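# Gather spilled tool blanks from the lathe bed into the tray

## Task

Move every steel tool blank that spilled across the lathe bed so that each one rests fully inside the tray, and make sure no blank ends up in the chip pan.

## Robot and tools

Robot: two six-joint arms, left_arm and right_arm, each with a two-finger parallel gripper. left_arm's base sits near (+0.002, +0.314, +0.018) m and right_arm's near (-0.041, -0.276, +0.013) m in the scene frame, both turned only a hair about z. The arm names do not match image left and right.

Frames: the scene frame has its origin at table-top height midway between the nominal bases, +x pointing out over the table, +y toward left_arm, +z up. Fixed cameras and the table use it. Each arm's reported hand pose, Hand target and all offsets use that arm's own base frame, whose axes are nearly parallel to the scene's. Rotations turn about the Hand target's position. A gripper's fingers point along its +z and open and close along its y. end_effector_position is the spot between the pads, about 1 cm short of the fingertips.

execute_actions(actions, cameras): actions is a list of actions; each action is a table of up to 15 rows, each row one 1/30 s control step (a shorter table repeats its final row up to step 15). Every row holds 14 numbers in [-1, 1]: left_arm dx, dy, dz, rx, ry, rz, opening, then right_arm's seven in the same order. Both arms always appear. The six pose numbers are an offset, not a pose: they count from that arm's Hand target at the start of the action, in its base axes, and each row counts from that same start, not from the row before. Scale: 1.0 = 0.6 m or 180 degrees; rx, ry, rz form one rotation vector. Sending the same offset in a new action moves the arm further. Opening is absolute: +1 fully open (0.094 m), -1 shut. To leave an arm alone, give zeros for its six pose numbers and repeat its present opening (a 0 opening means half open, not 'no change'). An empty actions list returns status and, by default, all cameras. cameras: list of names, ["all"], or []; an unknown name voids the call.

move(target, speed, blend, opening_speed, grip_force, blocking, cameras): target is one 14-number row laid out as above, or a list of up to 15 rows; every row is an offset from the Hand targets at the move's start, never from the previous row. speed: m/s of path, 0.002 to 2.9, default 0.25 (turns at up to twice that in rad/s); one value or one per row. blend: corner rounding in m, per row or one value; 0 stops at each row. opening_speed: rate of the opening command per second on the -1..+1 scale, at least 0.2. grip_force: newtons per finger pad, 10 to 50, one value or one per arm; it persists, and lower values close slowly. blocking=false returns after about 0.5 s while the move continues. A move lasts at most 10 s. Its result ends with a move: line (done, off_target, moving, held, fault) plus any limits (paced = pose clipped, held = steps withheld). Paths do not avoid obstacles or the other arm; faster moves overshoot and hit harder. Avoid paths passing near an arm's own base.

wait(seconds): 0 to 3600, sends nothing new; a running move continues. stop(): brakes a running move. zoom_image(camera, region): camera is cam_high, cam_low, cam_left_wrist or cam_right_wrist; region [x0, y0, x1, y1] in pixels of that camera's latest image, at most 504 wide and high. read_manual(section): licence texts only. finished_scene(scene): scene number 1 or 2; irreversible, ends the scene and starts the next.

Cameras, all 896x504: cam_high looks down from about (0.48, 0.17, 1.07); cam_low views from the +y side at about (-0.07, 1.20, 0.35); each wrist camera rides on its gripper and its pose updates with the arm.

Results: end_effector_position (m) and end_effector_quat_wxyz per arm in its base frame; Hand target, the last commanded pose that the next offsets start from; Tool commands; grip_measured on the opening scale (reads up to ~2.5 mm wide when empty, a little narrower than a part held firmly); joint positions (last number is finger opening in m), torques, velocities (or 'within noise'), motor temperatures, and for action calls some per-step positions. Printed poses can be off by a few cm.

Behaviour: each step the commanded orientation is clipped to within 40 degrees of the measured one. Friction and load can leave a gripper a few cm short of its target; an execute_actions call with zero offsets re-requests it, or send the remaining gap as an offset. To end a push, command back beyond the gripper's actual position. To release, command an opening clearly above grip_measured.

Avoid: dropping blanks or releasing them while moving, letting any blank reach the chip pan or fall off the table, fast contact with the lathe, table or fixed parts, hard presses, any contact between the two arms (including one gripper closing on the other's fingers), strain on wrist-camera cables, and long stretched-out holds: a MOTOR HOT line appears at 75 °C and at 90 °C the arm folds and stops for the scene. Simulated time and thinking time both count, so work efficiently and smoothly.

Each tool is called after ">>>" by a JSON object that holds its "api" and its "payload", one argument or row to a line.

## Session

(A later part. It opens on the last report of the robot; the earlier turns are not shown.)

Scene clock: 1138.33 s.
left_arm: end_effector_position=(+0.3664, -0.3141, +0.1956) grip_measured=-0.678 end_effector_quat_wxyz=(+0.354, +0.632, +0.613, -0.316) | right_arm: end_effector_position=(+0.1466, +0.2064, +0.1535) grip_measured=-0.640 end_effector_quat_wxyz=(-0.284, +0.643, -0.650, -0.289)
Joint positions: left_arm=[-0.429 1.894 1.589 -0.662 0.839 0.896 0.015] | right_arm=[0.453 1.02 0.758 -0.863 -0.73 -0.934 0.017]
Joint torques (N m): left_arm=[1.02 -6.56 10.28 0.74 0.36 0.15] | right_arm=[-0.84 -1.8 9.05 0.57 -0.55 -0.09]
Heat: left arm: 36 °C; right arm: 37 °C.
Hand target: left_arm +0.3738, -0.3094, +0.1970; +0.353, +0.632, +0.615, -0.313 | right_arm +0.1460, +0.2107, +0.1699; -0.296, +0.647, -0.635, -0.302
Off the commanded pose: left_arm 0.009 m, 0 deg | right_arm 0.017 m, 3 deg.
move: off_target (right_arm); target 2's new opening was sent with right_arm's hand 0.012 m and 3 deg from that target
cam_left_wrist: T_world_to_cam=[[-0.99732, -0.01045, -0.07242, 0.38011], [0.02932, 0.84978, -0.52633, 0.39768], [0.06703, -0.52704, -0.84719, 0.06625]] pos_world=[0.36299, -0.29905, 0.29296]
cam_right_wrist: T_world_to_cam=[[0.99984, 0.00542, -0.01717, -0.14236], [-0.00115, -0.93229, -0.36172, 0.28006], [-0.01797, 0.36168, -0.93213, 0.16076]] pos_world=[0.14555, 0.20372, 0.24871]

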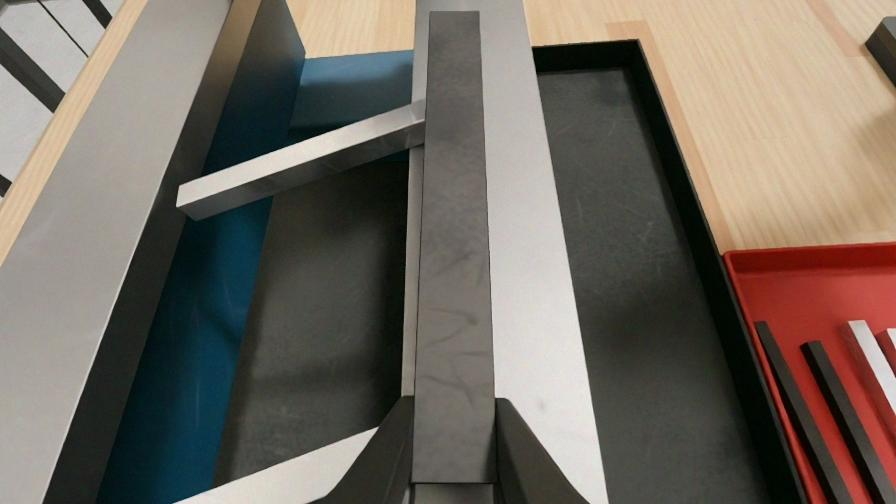

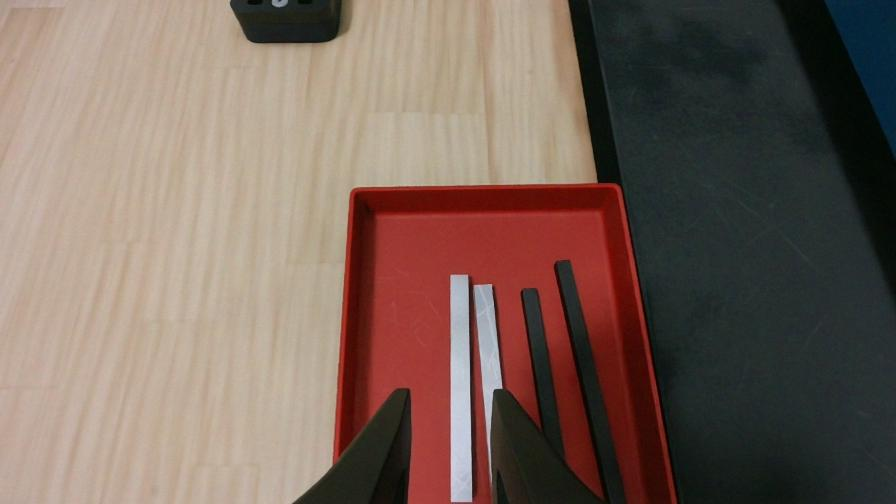

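>>> {"api": "move", "payload": {
  "target": [
    [0,0,0,0,0,0,-1, 0.05,-0.0345,0.09,0,0,-0.2,-0.3],
    [0,0,0,0,0,0,-1, 0.2317,-0.0345,0.0667,0,0,-0.4792,-0.3]
  ],
  "speed": 0.25,
  "blend": [0.05,0],
  "cameras": ["cam_high","cam_right_wrist"]
}}

>>> {"api": "zoom_image", "payload": {
  "camera": "cam_high",
  "region": [430, 240, 610, 380]
}}

Scene clock: 1186.60 s.
left_arm: end_effector_position=(+0.3664, -0.3141, +0.1956) grip_measured=-0.678 end_effector_quat_wxyz=(+0.354, +0.632, +0.613, -0.316) | right_arm: end_effector_position=(+0.2779, +0.1825, +0.1893) grip_measured=-0.302 end_effector_quat_wxyz=(+0.396, -0.053, +0.917, +0.005)
Joint positions: left_arm=[-0.429 1.894 1.589 -0.662 0.839 0.896 0.015] | right_arm=[0.863 1.235 1 -0.695 0.544 0.562 0.033]
Joint torques (N m): left_arm=[0.99 -6.56 10.32 0.74 0.37 0.15] | right_arm=[0.7 -3.32 9.22 1.36 0.44 0.11]
Heat: left arm: 37 °C; right arm: 38 °C.
Hand target: left_arm +0.3738, -0.3094, +0.1970; +0.353, +0.632, +0.615, -0.313 | right_arm +0.2850, +0.1900, +0.2100; +0.422, -0.038, +0.905, +0.018
Off the commanded pose: left_arm 0.009 m, 0 deg | right_arm 0.023 m, 4 deg.
move: off_target (right_arm)
cam_right_wrist: T_world_to_cam=[[0.11291, -0.99326, 0.02627, 0.1476], [-0.93219, -0.11504, -0.34321, 0.37699], [0.34392, 0.01426, -0.93889, 0.16932]] pos_world=[0.27653, 0.18756, 0.28447]

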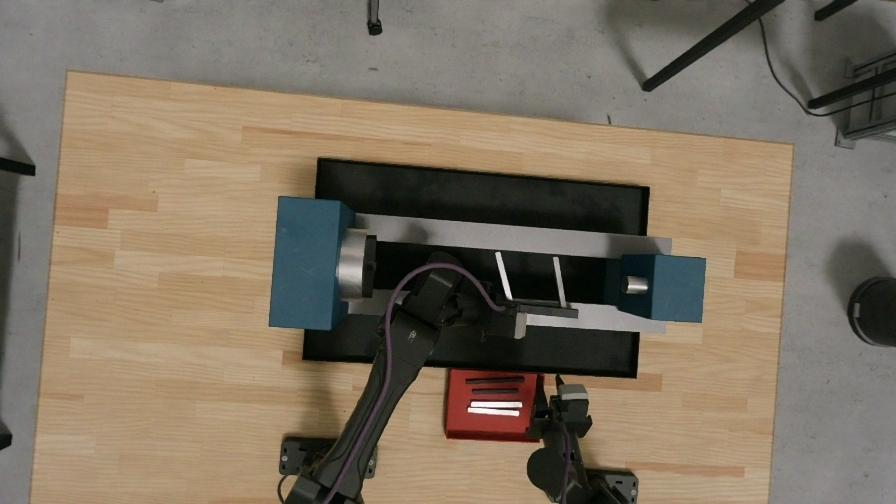

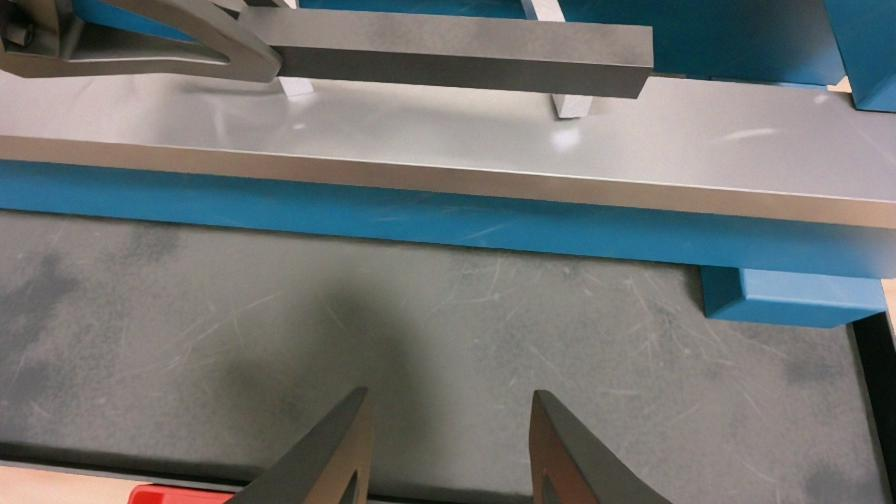

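Scaled by 2.800 from the camera's image (finer frame: 1280x720).

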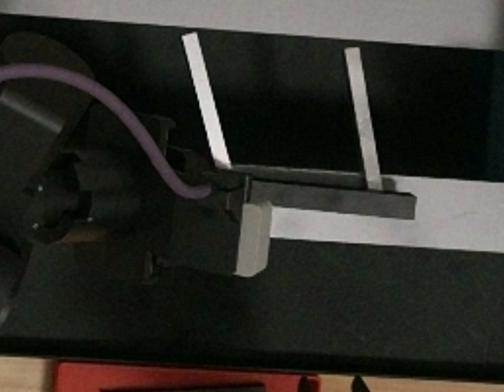

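>>> {"api": "zoom_image", "payload": {
  "camera": "cam_right_wrist",
  "region": [240, 0, 700, 180]
}}

Scaled by 1.096 from the camera's image (finer frame: 1280x720).

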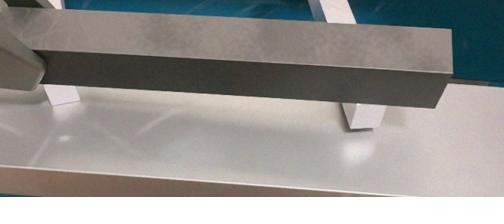

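>>> {"api": "zoom_image", "payload": {
  "camera": "cam_right_wrist",
  "region": [530, 70, 630, 140]
}}

>>> {"api": "zoom_image", "payload": {
  "camera": "cam_right_wrist",
  "region": [250, 50, 350, 120]
}}

Scaled by 5.040 from the camera's image (finer frame: 1280x720).

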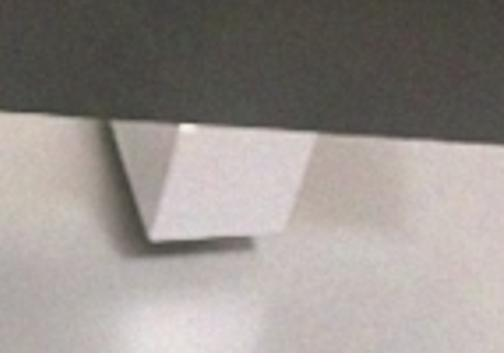

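Scaled by 5.040 from the camera's image (finer frame: 1280x720).

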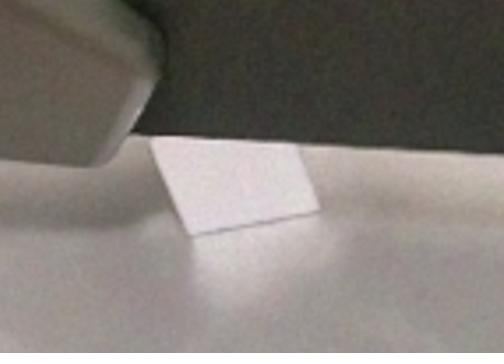

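>>> {"api": "move", "payload": {
  "target": [
    [0,0,0,0,0,0,-1, 0.08,-0.04,0.1,-0.0199,0.1206,0.0489,-0.4],
    [0,0,0,0,0,0,-1, 0.2667,-0.04,0.05,-0.0199,0.1206,0.0489,-0.4]
  ],
  "speed": 0.2,
  "blend": [0.04,0],
  "cameras": ["cam_left_wrist","cam_right_wrist"]
}}

Scene clock: 1305.57 s.
left_arm: end_effector_position=(+0.3664, -0.3141, +0.1956) grip_measured=-0.678 end_effector_quat_wxyz=(+0.354, +0.632, +0.613, -0.316) | right_arm: end_effector_position=(+0.4442, +0.1643, +0.2361) grip_measured=-0.398 end_effector_quat_wxyz=(+0.242, -0.109, +0.964, +0.028)
Joint positions: left_arm=[-0.429 1.894 1.589 -0.662 0.839 0.896 0.015] | right_arm=[0.38 1.971 2.118 -1.231 0.072 0.137 0.028]
Joint torques (N m): left_arm=[0.99 -6.56 10.28 0.73 0.36 0.14] | right_arm=[-0.5 -7.86 8.47 0.73 -0.04 -0.1]
Heat: left arm: 37 °C; right arm: 40 °C.
Hand target: left_arm +0.3738, -0.3094, +0.1970; +0.353, +0.632, +0.615, -0.313 | right_arm +0.4451, +0.1660, +0.2400; +0.240, -0.116, +0.963, +0.029
Off the commanded pose: left_arm 0.009 m, 0 deg | right_arm 0.004 m, 1 deg.
move: done
cam_left_wrist: T_world_to_cam=[[-0.99732, -0.01045, -0.07242, 0.38011], [0.02932, 0.84978, -0.52633, 0.39768], [0.06703, -0.52704, -0.84719, 0.06625]] pos_world=[0.36299, -0.29905, 0.29296]
cam_right_wrist: T_world_to_cam=[[0.23143, -0.97279, -0.0107, 0.06231], [-0.97252, -0.23105, -0.02857, 0.50869], [0.02532, 0.01702, -0.99953, 0.31169]] pos_world=[0.4724, 0.17285, 0.32675]

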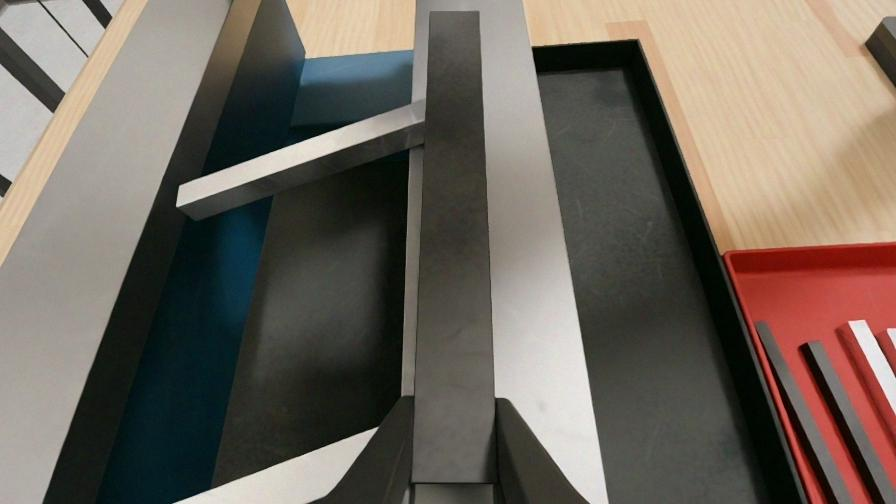

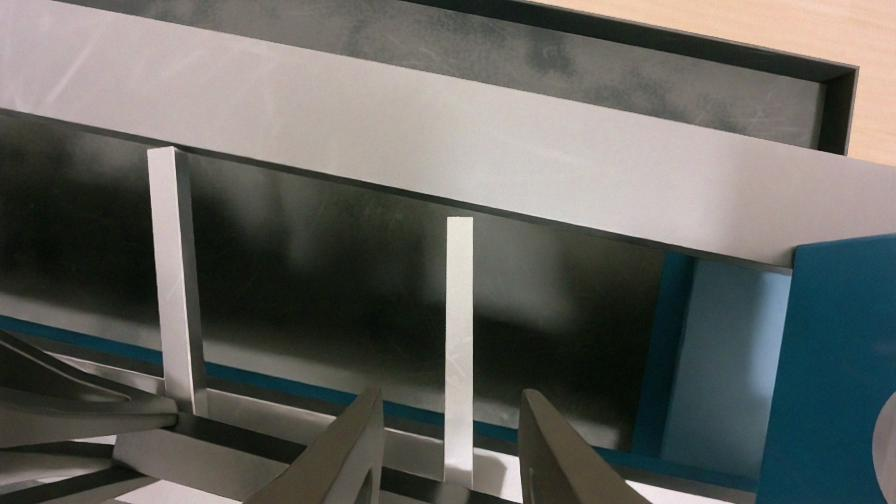

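>>> {"api": "move", "payload": {
  "target": [0,0,0,0,0,0,-1, 0.0218,-0.0012,-0.1445,0,0,0,-0.4],
  "speed": 0.12,
  "cameras": ["cam_right_wrist"]
}}

Scene clock: 1326.70 s.
left_arm: end_effector_position=(+0.3664, -0.3141, +0.1956) grip_measured=-0.678 end_effector_quat_wxyz=(+0.355, +0.633, +0.612, -0.315) | right_arm: end_effector_position=(+0.4551, +0.1635, +0.1459) grip_measured=-0.398 end_effector_quat_wxyz=(+0.224, -0.110, +0.968, +0.023)
Joint positions: left_arm=[-0.429 1.894 1.589 -0.662 0.839 0.899 0.015] | right_arm=[0.367 1.971 1.769 -0.919 0.066 0.126 0.028]
Joint torques (N m): left_arm=[1.01 -6.56 10.32 0.74 0.36 0.12] | right_arm=[-0.62 -10.59 4.79 1.3 -0.05 -0.1]
Motor temperatures (°C): left_arm=[27 30 38 28 25 26 31] | right_arm=[26 30 41 35 26 24 25]
Heat: left arm: 38 °C; right arm: 41 °C.
Hand target: left_arm +0.3738, -0.3094, +0.1970; +0.353, +0.632, +0.615, -0.313 | right_arm +0.4581, +0.1653, +0.1533; +0.240, -0.116, +0.963, +0.029
Off the commanded pose: left_arm 0.009 m, 0 deg | right_arm 0.008 m, 2 deg.
move: done
cam_right_wrist: T_world_to_cam=[[0.23124, -0.97288, -0.00584, 0.05739], [-0.97283, -0.23129, 0.01022, 0.51102], [-0.01129, 0.00331, -0.99993, 0.24023]] pos_world=[0.48657, 0.17324, 0.23533]

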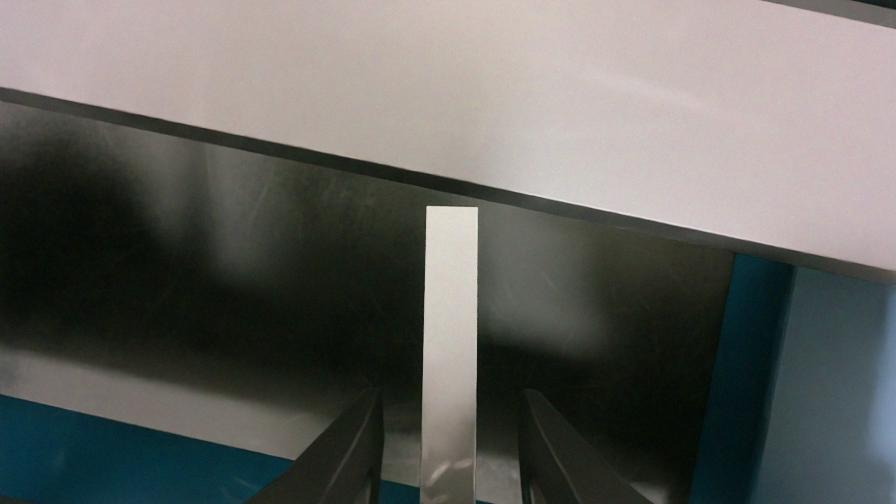

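>>> {"api": "move", "payload": {
  "target": [
    [-0.0173,-0.0078,-0.002,0,0,0,-1, 0,0,0,0,0,0,-1],
    [-0.0173,-0.0078,-0.002,0,0,0,-1, 0,0,0.01,0,0,0,-1],
    [-0.0173,-0.0078,-0.002,0,0,0,-1, 0.0422,0.01,0.012,0,0,0,-1]
  ],
  "speed": [0.05,0.05,0.05],
  "opening_speed": 1.0,
  "cameras": ["cam_high","cam_left_wrist","cam_right_wrist"]
}}

Scene clock: 1344.57 s.
left_arm: end_effector_position=(+0.3673, -0.3129, +0.1956) grip_measured=-0.678 end_effector_quat_wxyz=(+0.354, +0.629, +0.616, -0.316) | right_arm: end_effector_position=(+0.4602, +0.1705, +0.1444) grip_measured=-0.801 end_effector_quat_wxyz=(+0.203, -0.126, +0.971, +0.021)
Joint positions: left_arm=[-0.426 1.894 1.589 -0.662 0.839 0.89 0.015] | right_arm=[0.373 2.045 1.887 -1.007 0.056 0.105 0.009]
Joint torques (N m): left_arm=[-0.98 -8.68 6 1.06 0.26 -0.06] | right_arm=[-0.91 -8.79 10.02 1.32 0.01 -0.09]
Heat: left arm: 37 °C; right arm: 39 °C.
Hand target: left_arm +0.3634, -0.3141, +0.1958; +0.353, +0.632, +0.615, -0.313 | right_arm +0.4835, +0.1713, +0.1605; +0.240, -0.116, +0.963, +0.029
Off the commanded pose: left_arm 0.004 m, 1 deg | right_arm 0.028 m, 5 deg.
move: off_target (right_arm)
cam_left_wrist: T_world_to_cam=[[-0.99759, -0.0168, -0.0673, 0.37812], [0.02121, 0.84984, -0.52662, 0.39974], [0.06604, -0.52678, -0.84743, 0.06725]] pos_world=[0.36429, -0.29794, 0.29295]
cam_right_wrist: T_world_to_cam=[[0.25968, -0.9657, 0.00003, 0.04783], [-0.96428, -0.2593, 0.05404, 0.51215], [-0.05218, -0.01406, -0.99854, 0.26028]] pos_world=[0.49502, 0.18264, 0.23222]

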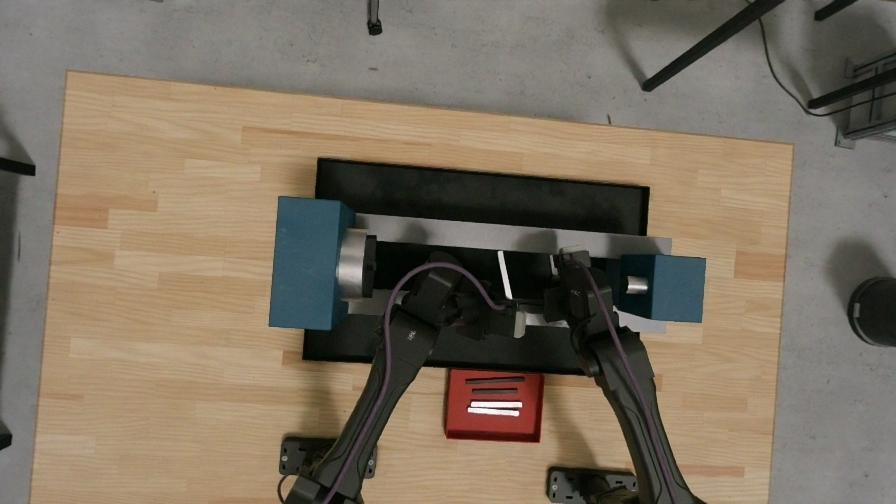

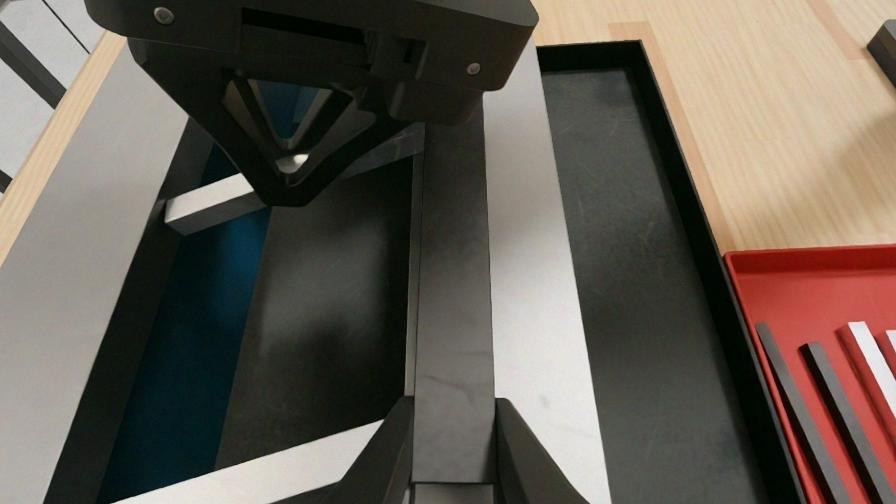

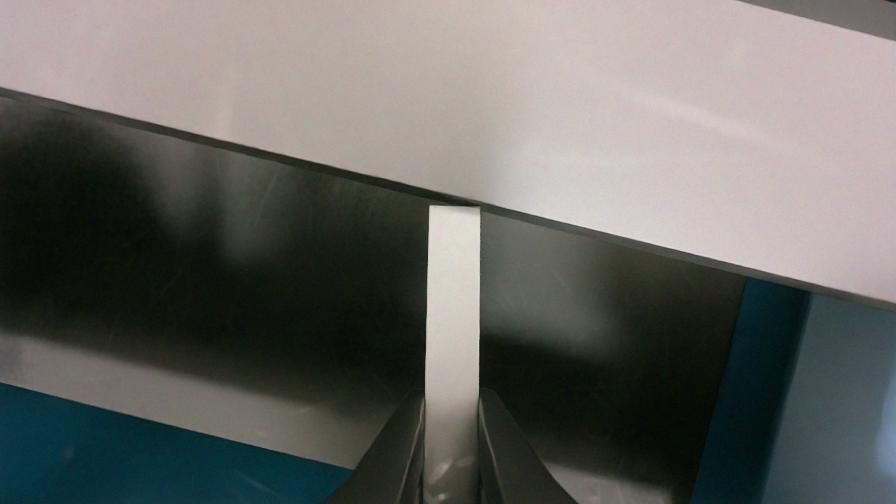

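>>> {"api": "move", "payload": {
  "target": [0,0,0,0,0,0,-1, -0.045,-0.0105,0.012,0.0044,-0.0186,0,-1],
  "speed": 0.05,
  "cameras": ["cam_left_wrist","cam_right_wrist"]
}}

Scene clock: 1354.47 s.
left_arm: end_effector_position=(+0.3666, -0.3140, +0.1954) grip_measured=-0.678 end_effector_quat_wxyz=(+0.353, +0.630, +0.615, -0.316) | right_arm: end_effector_position=(+0.4552, +0.1669, +0.1471) grip_measured=-0.801 end_effector_quat_wxyz=(+0.239, -0.117, +0.963, +0.031)
Joint positions: left_arm=[-0.429 1.894 1.589 -0.662 0.838 0.89 0.015] | right_arm=[0.37 1.943 1.72 -0.863 0.056 0.115 0.009]
Joint torques (N m): left_arm=[-1.03 -8.68 6.01 1.06 0.25 -0.06] | right_arm=[0.08 -12.82 4.62 1.29 0.13 0]
Heat: left arm: 36 °C; right arm: 39 °C.
Hand target: left_arm +0.3634, -0.3141, +0.1958; +0.353, +0.632, +0.615, -0.313 | right_arm +0.4565, +0.1650, +0.1677; +0.269, -0.116, +0.956, +0.032
Off the commanded pose: left_arm 0.003 m, 0 deg | right_arm 0.021 m, 4 deg.
move: off_target (right_arm)
cam_left_wrist: T_world_to_cam=[[-0.99759, -0.01457, -0.06783, 0.37812], [0.02331, 0.8504, -0.52562, 0.39976], [0.06534, -0.52594, -0.84801, 0.06731]] pos_world=[0.36349, -0.29904, 0.29285]
cam_right_wrist: T_world_to_cam=[[0.24779, -0.96872, -0.01365, 0.05358], [-0.96862, -0.24743, -0.02369, 0.5177], [0.01957, 0.01909, -0.99963, 0.22475]] pos_world=[0.48378, 0.1757, 0.23766]

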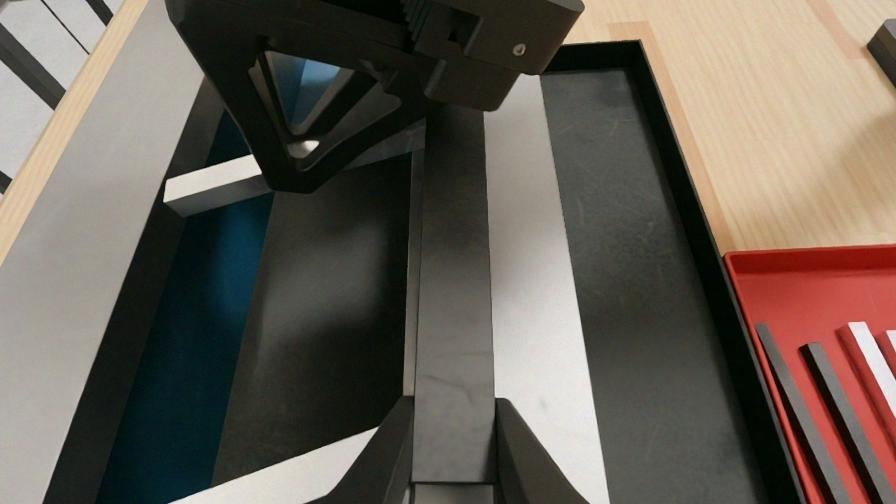

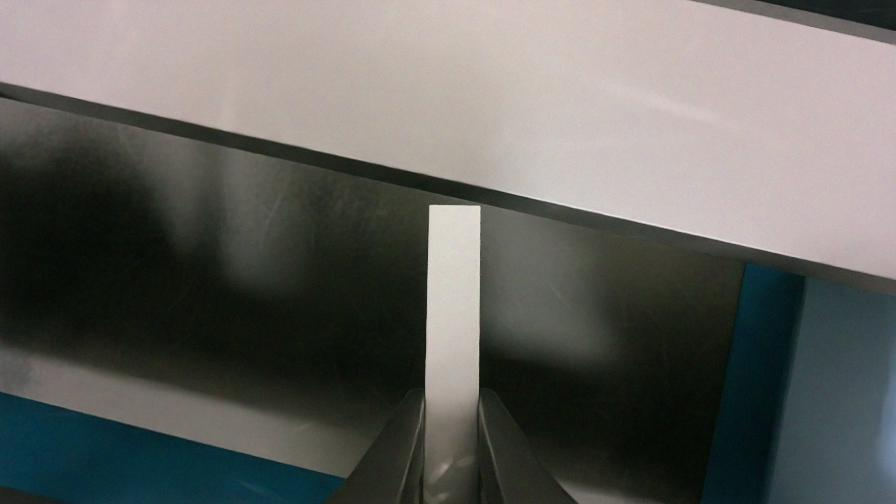

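>>> {"api": "move", "payload": {
  "target": [0,0,0,0.0135,0,0,-1, 0,0,-0.008,0,0,0,-1],
  "speed": 0.05,
  "cameras": ["cam_right_wrist"]
}}

Scene clock: 1374.87 s.
left_arm: end_effector_position=(+0.3667, -0.3139, +0.1952) grip_measured=-0.678 end_effector_quat_wxyz=(+0.351, +0.631, +0.618, -0.312) | right_arm: end_effector_position=(+0.4554, +0.1670, +0.1470) grip_measured=-0.801 end_effector_quat_wxyz=(+0.244, -0.116, +0.962, +0.032)
Joint positions: left_arm=[-0.432 1.894 1.595 -0.671 0.825 0.89 0.015] | right_arm=[0.37 1.934 1.701 -0.843 0.056 0.115 0.009]
Joint torques (N m): left_arm=[-0.81 -7.99 9.13 0.58 0.05 0.13] | right_arm=[0.09 -12.01 4.53 1.31 0.13 -0.01]
Motor temperatures (°C): left_arm=[27 32 35 29 24 26 31] | right_arm=[26 38 38 35 26 24 27]
Heat: left arm: 35 °C; right arm: 38 °C.
Hand target: left_arm +0.3634, -0.3141, +0.1958; +0.340, +0.639, +0.621, -0.300 | right_arm +0.4565, +0.1650, +0.1629; +0.269, -0.116, +0.956, +0.032
Off the commanded pose: left_arm 0.003 m, 2 deg | right_arm 0.016 m, 3 deg.
move: off_target (right_arm)
cam_right_wrist: T_world_to_cam=[[0.24802, -0.96864, -0.01495, 0.05367], [-0.9683, -0.2474, -0.03436, 0.51924], [0.02958, 0.02299, -0.9993, 0.21925]] pos_world=[0.48298, 0.1754, 0.23774]

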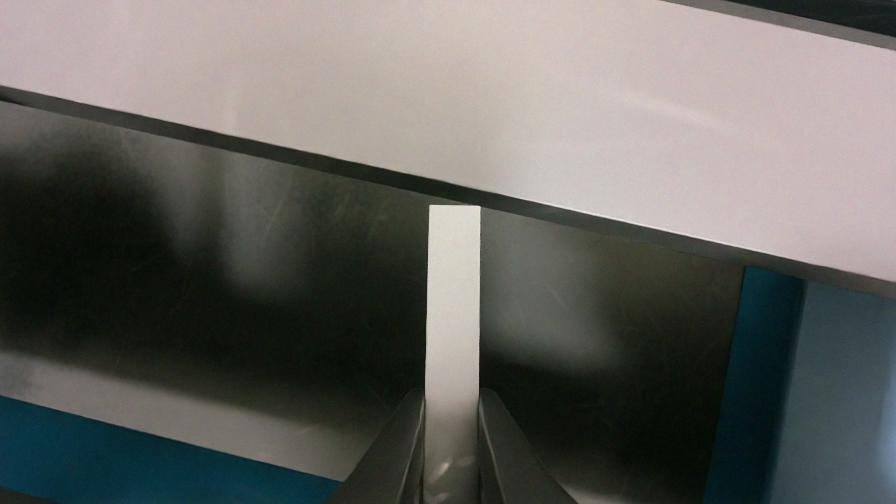

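>>> {"api": "move", "payload": {
  "target": [-0.0333,0,-0.0033,0,0,0,-1, -0.0453,-0.011,-0.0182,0,0,0,-1],
  "speed": 0.04,
  "cameras": ["cam_high","cam_left_wrist","cam_right_wrist"]
}}

>>> {"api": "zoom_image", "payload": {
  "camera": "cam_high",
  "region": [430, 220, 630, 360]
}}

Scene clock: 1400.13 s.
left_arm: end_effector_position=(+0.3518, -0.3166, +0.1955) grip_measured=-0.678 end_effector_quat_wxyz=(+0.348, +0.638, +0.615, -0.307) | right_arm: end_effector_position=(+0.4386, +0.1640, +0.1497) grip_measured=-0.801 end_effector_quat_wxyz=(+0.273, -0.118, +0.954, +0.040)
Joint positions: left_arm=[-0.457 1.85 1.544 -0.66 0.805 0.887 0.015] | right_arm=[0.378 1.816 1.526 -0.724 0.058 0.115 0.009]
Joint torques (N m): left_arm=[-0.85 -9.51 4.98 0.92 0.1 -0.11] | right_arm=[0.68 -10.54 4.18 0.9 0.13 0.09]
Heat: left arm: 36 °C; right arm: 37 °C.
Hand target: left_arm +0.3435, -0.3141, +0.1938; +0.340, +0.639, +0.621, -0.300 | right_arm +0.4293, +0.1584, +0.1519; +0.269, -0.116, +0.956, +0.032
Off the commanded pose: left_arm 0.009 m, 1 deg | right_arm 0.011 m, 1 deg.
move: off_target (right_arm)
cam_left_wrist: T_world_to_cam=[[-0.99692, -0.00536, -0.0782, 0.36812], [0.03501, 0.86213, -0.50547, 0.39811], [0.07013, -0.50665, -0.85929, 0.07354]] pos_world=[0.34789, -0.304, 0.29321]
cam_right_wrist: T_world_to_cam=[[0.25567, -0.96654, -0.02091, 0.05221], [-0.96286, -0.25263, -0.09525, 0.50999], [0.08678, 0.04449, -0.99523, 0.19336]] pos_world=[0.46092, 0.1707, 0.24211]

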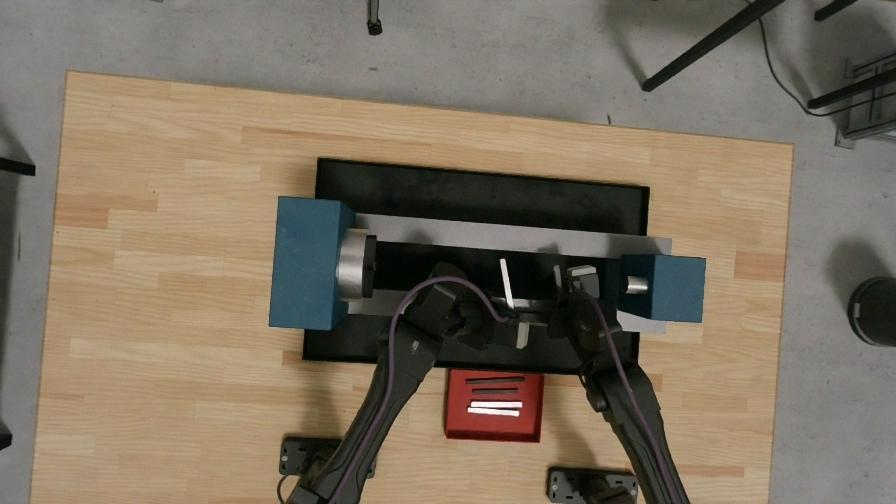

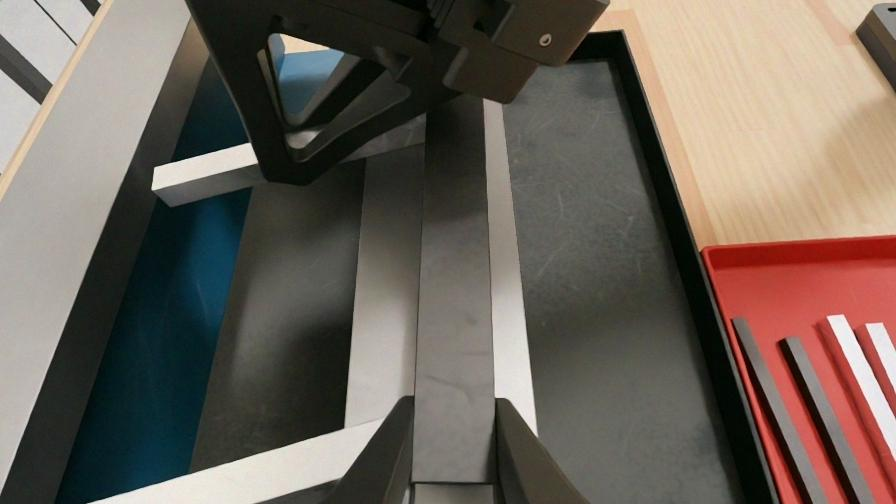

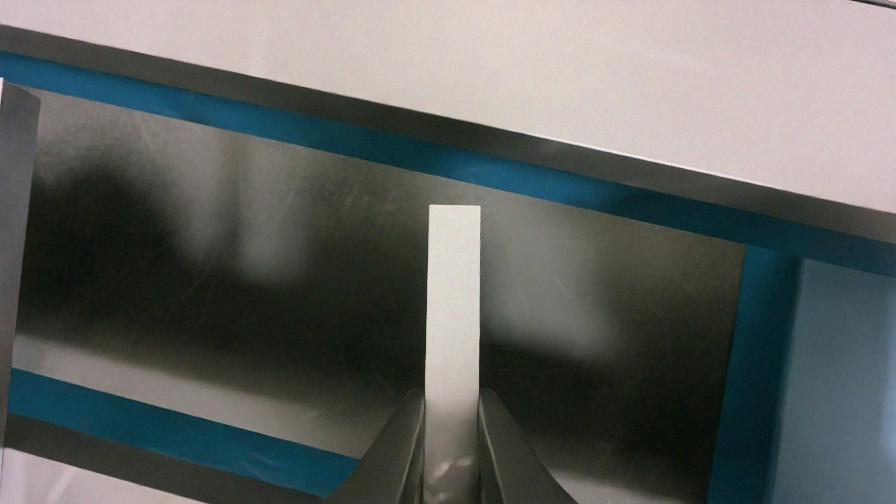

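Scaled by 2.520 from the camera's image (finer frame: 1280x720).

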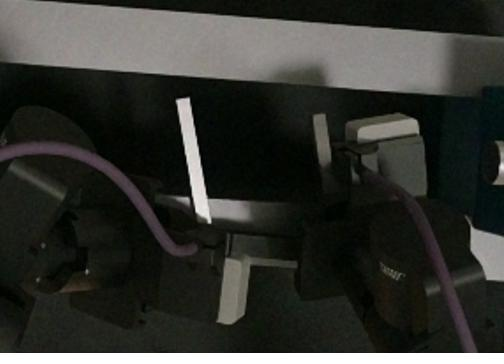

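>>> {"api": "move", "payload": {
  "target": [
    [0,0,0,0,0,0,-1, 0.0,0,0,0,0,0,-0.45],
    [0,0,0,0,0,0,-1, 0.0528,0.0188,0.001,-0.006,0.0248,0,-0.45],
    [0,0,0,0,0,0,-1, 0.0528,0.0188,0.001,-0.006,0.0248,0,-1],
    [-0.0167,0,0,0,0,0,-1, -0.0089,0.0038,0.0,-0.006,0.0248,0,-1]
  ],
  "speed": [0.05,0.06,0.05,0.04],
  "opening_speed": 1.5,
  "cameras": ["cam_high","cam_left_wrist","cam_right_wrist"]
}}

Scene clock: 1425.00 s.
left_arm: end_effector_position=(+0.3446, -0.3142, +0.1959) grip_measured=-0.678 end_effector_quat_wxyz=(+0.350, +0.636, +0.618, -0.302) | right_arm: end_effector_position=(+0.4351, +0.1576, +0.1470) grip_measured=-0.802 end_effector_quat_wxyz=(+0.232, -0.116, +0.965, +0.026)
Joint positions: left_arm=[-0.463 1.811 1.497 -0.637 0.792 0.872 0.015] | right_arm=[0.37 1.87 1.628 -0.861 0.064 0.117 0.009]
Joint torques (N m): left_arm=[-1.16 -9.13 4.92 0.92 0.16 -0.09] | right_arm=[0.91 -10.97 4.16 0.82 0.05 0.08]
Heat: left arm: 34 °C; right arm: 37 °C.
Hand target: left_arm +0.3334, -0.3141, +0.1938; +0.340, +0.639, +0.621, -0.300 | right_arm +0.4239, +0.1607, +0.1519; +0.231, -0.117, +0.966, +0.027
Off the commanded pose: left_arm 0.011 m, 1 deg | right_arm 0.013 m, 0 deg.
move: off_target (left_arm, right_arm)
cam_left_wrist: T_world_to_cam=[[-0.99642, -0.01555, -0.0831, 0.35855], [0.02842, 0.86415, -0.50243, 0.39882], [0.07963, -0.50299, -0.86061, 0.07372]] pos_world=[0.34006, -0.30198, 0.29363]
cam_right_wrist: T_world_to_cam=[[0.24293, -0.97003, -0.00545, 0.05073], [-0.97003, -0.24288, -0.00781, 0.49355], [0.00625, 0.00718, -0.99996, 0.23297]] pos_world=[0.46497, 0.16741, 0.23709]

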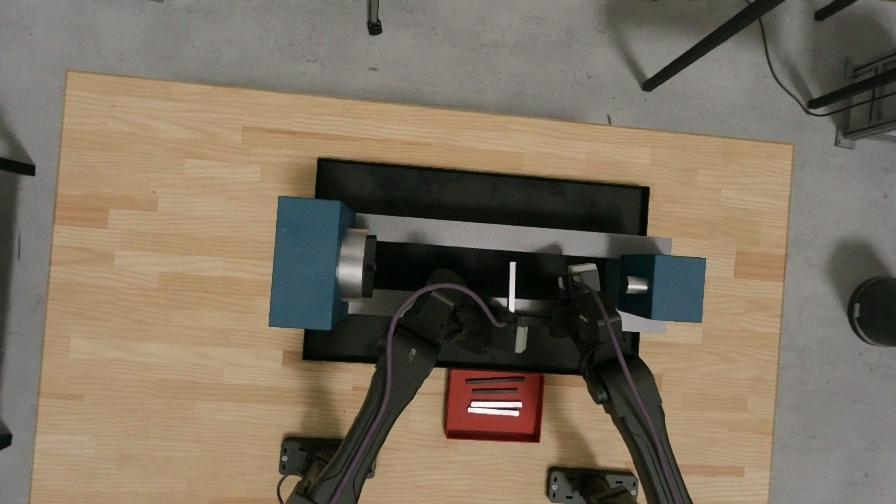

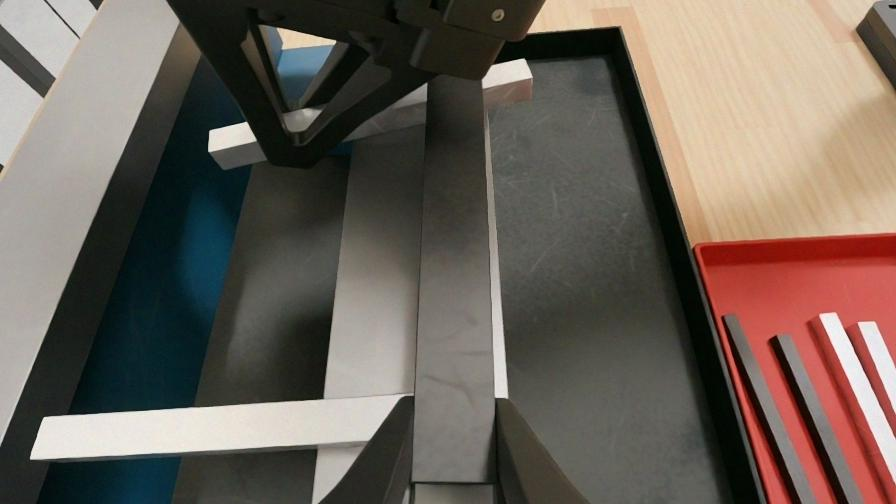

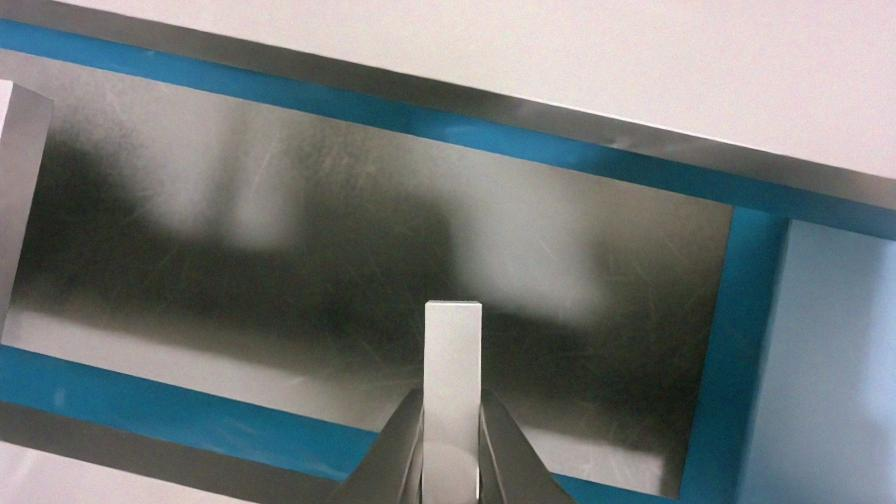

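>>> {"api": "move", "payload": {
  "target": [
    [0,0,0,0,0,0,-1, 0,0,0,0,0,0,-0.45],
    [0,0,0,0,0,0,-1, 0,0,0.15,0,0,0,-0.45],
    [0,0,0,0,0,0,-1, -0.2,-0.05,0.16,0.0291,-0.1187,0,-0.5],
    [0,0,0,0,0,0,-1, -0.145,-0.04,0.085,0.0291,-0.1187,0,-0.5]
  ],
  "speed": [0.05,0.15,0.2,0.15],
  "blend": [0,0.04,0.02,0],
  "opening_speed": 1.5,
  "cameras": ["cam_left_wrist","cam_right_wrist"]
}}

Scene clock: 1465.70 s.
left_arm: end_effector_position=(+0.3446, -0.3142, +0.1959) grip_measured=-0.678 end_effector_quat_wxyz=(+0.350, +0.636, +0.618, -0.303) | right_arm: end_effector_position=(+0.3317, +0.1339, +0.2001) grip_measured=-0.498 end_effector_quat_wxyz=(+0.397, -0.105, +0.911, +0.044)
Joint positions: left_arm=[-0.463 1.811 1.497 -0.637 0.792 0.87 0.015] | right_arm=[0.47 1.204 0.989 -0.55 0.178 0.164 0.024]
Joint torques (N m): left_arm=[-1.11 -9.16 4.94 0.93 0.15 -0.07] | right_arm=[-0.79 -3.48 5.37 1.98 -0.03 -0.12]
Heat: left arm: 32 °C; right arm: 38 °C.
Hand target: left_arm +0.3334, -0.3141, +0.1938; +0.340, +0.639, +0.621, -0.300 | right_arm +0.3369, +0.1367, +0.2029; +0.411, -0.109, +0.904, +0.049
Off the commanded pose: left_arm 0.011 m, 1 deg | right_arm 0.007 m, 2 deg.
move: done; blend cut to 0 m at target 3; target 3's new opening was sent with right_arm's hand 0.010 m and 3 deg from that target
cam_left_wrist: T_world_to_cam=[[-0.99651, -0.01646, -0.08188, 0.35814], [0.02702, 0.86412, -0.50256, 0.39932], [0.07903, -0.50301, -0.86066, 0.07392]] pos_world=[0.34026, -0.30198, 0.29362]
cam_right_wrist: T_world_to_cam=[[0.23741, -0.9714, -0.00395, 0.05483], [-0.91023, -0.22103, -0.35018, 0.4335], [0.33929, 0.08673, -0.93667, 0.15298]] pos_world=[0.32966, 0.13582, 0.29531]

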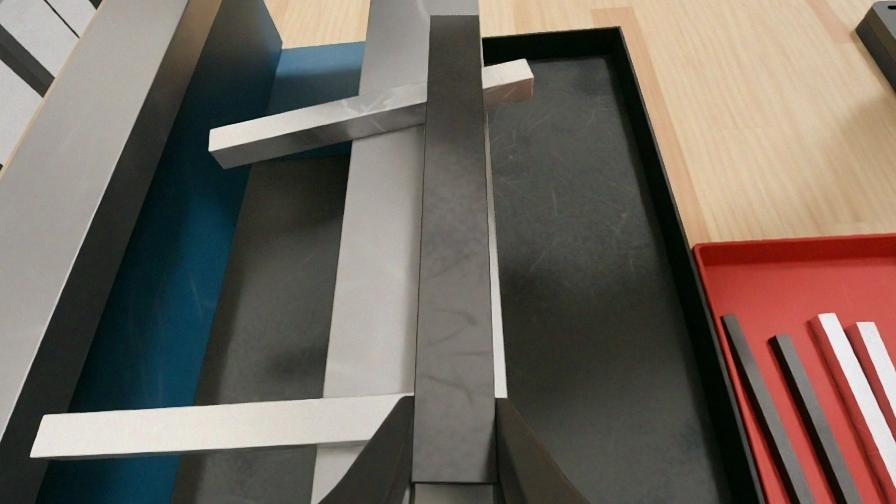

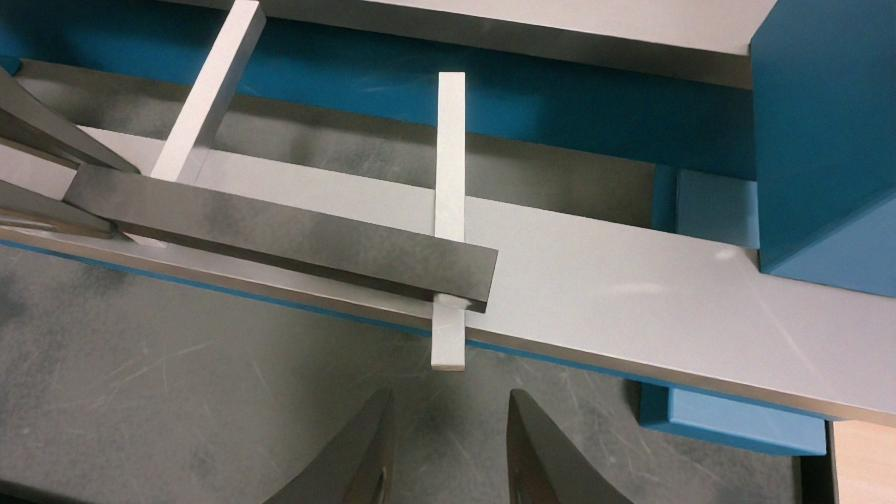

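>>> {"api": "move", "payload": {
  "target": [
    [0,0,0,0,0,0,-1, 0.0385,0.0092,-0.0815,0,0,0,-0.5],
    [0,0,0,0,0,0,-1, 0.0385,0.0092,-0.0815,0,0,0,-1]
  ],
  "speed": [0.08,0.05],
  "opening_speed": 1.0,
  "cameras": ["cam_left_wrist","cam_right_wrist"]
}}

Scene clock: 1522.67 s.
left_arm: end_effector_position=(+0.3446, -0.3142, +0.1959) grip_measured=-0.678 end_effector_quat_wxyz=(+0.349, +0.635, +0.619, -0.303) | right_arm: end_effector_position=(+0.3552, +0.1400, +0.1525) grip_measured=-0.806 end_effector_quat_wxyz=(+0.399, -0.110, +0.909, +0.043)
Joint positions: left_arm=[-0.463 1.811 1.497 -0.637 0.792 0.868 0.015] | right_arm=[0.449 1.316 0.873 -0.315 0.161 0.138 0.009]
Joint torques (N m): left_arm=[-1.13 -9.13 5 0.92 0.15 -0.07] | right_arm=[-0.77 -4.1 5.2 1.97 0.01 -0.08]
Motor temperatures (°C): left_arm=[27 32 32 28 24 26 31] | right_arm=[26 31 36 38 26 24 26]
Heat: left arm: 32 °C; right arm: 38 °C.
Hand target: left_arm +0.3334, -0.3141, +0.1938; +0.340, +0.639, +0.621, -0.300 | right_arm +0.3600, +0.1422, +0.1540; +0.411, -0.109, +0.904, +0.049
Off the commanded pose: left_arm 0.011 m, 1 deg | right_arm 0.005 m, 2 deg.
move: done
cam_left_wrist: T_world_to_cam=[[-0.9966, -0.01732, -0.08057, 0.35763], [0.02562, 0.86411, -0.50264, 0.39981], [0.07833, -0.503, -0.86073, 0.07417]] pos_world=[0.34036, -0.30198, 0.29362]
cam_right_wrist: T_world_to_cam=[[0.24566, -0.96935, 0.00255, 0.05083], [-0.90669, -0.23071, -0.3531, 0.44021], [0.34286, 0.08443, -0.93558, 0.09885]] pos_world=[0.35276, 0.14249, 0.24779]

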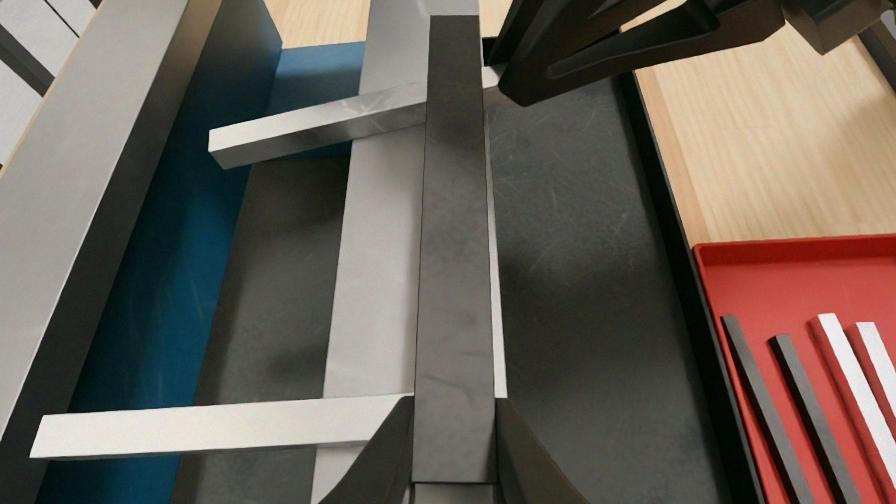

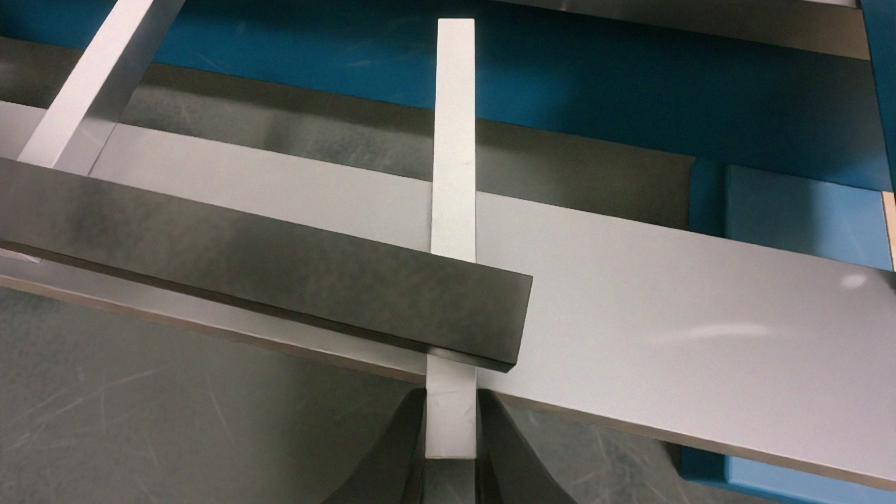

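>>> {"api": "move", "payload": {
  "target": [
    [0.0233,0,0.0,0,0,0,-1, -0.04,-0.01,0,0,0,0,-1],
    [0.0233,0,0.0,0,0,0,-1, -0.11,-0.0275,0.0,0,0,0,-1]
  ],
  "speed": [0.08,0.08],
  "blend": [0.02,0],
  "cameras": ["cam_left_wrist","cam_right_wrist"]
}}

Scene clock: 1532.13 s.
left_arm: end_effector_position=(+0.3427, -0.3171, +0.1970) grip_measured=-0.678 end_effector_quat_wxyz=(+0.351, +0.641, +0.612, -0.302) | right_arm: end_effector_position=(+0.3010, +0.1283, +0.1514) grip_measured=-0.806 end_effector_quat_wxyz=(+0.408, -0.114, +0.904, +0.052)
Joint positions: left_arm=[-0.47 1.811 1.5 -0.637 0.792 0.881 0.015] | right_arm=[0.502 1.066 0.7 -0.372 0.187 0.168 0.009]
Joint torques (N m): left_arm=[0.46 -5.86 10 0.7 0.24 0.07] | right_arm=[0.72 -4.94 5.55 1.24 0.22 0.11]
Heat: left arm: 32 °C; right arm: 40 °C.
Hand target: left_arm +0.3474, -0.3141, +0.1938; +0.340, +0.639, +0.621, -0.300 | right_arm +0.2940, +0.1257, +0.1540; +0.411, -0.109, +0.904, +0.049
Off the commanded pose: left_arm 0.006 m, 2 deg | right_arm 0.008 m, 1 deg.
move: done; blend cut to 0.0123 m at target 1
cam_left_wrist: T_world_to_cam=[[-0.99564, -0.00277, -0.09328, 0.36255], [0.04471, 0.86321, -0.50286, 0.39615], [0.08192, -0.50483, -0.85932, 0.07182]] pos_world=[0.33737, -0.30471, 0.29474]
cam_right_wrist: T_world_to_cam=[[0.26025, -0.96552, -0.00618, 0.04916], [-0.89561, -0.239, -0.37518, 0.38901], [0.36077, 0.10317, -0.92693, 0.10822]] pos_world=[0.29657, 0.12928, 0.24656]

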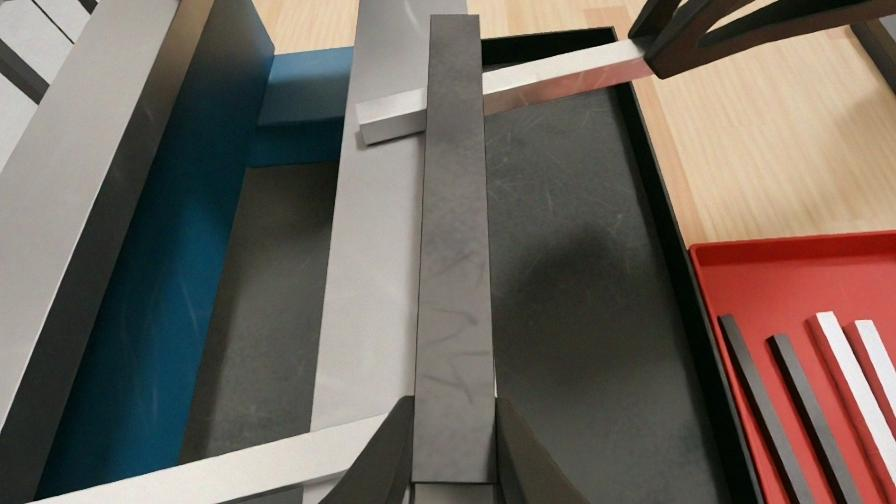

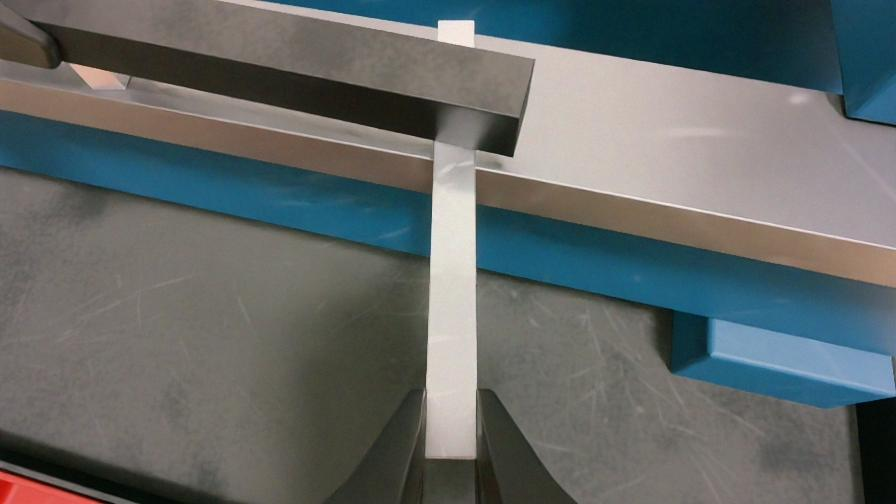

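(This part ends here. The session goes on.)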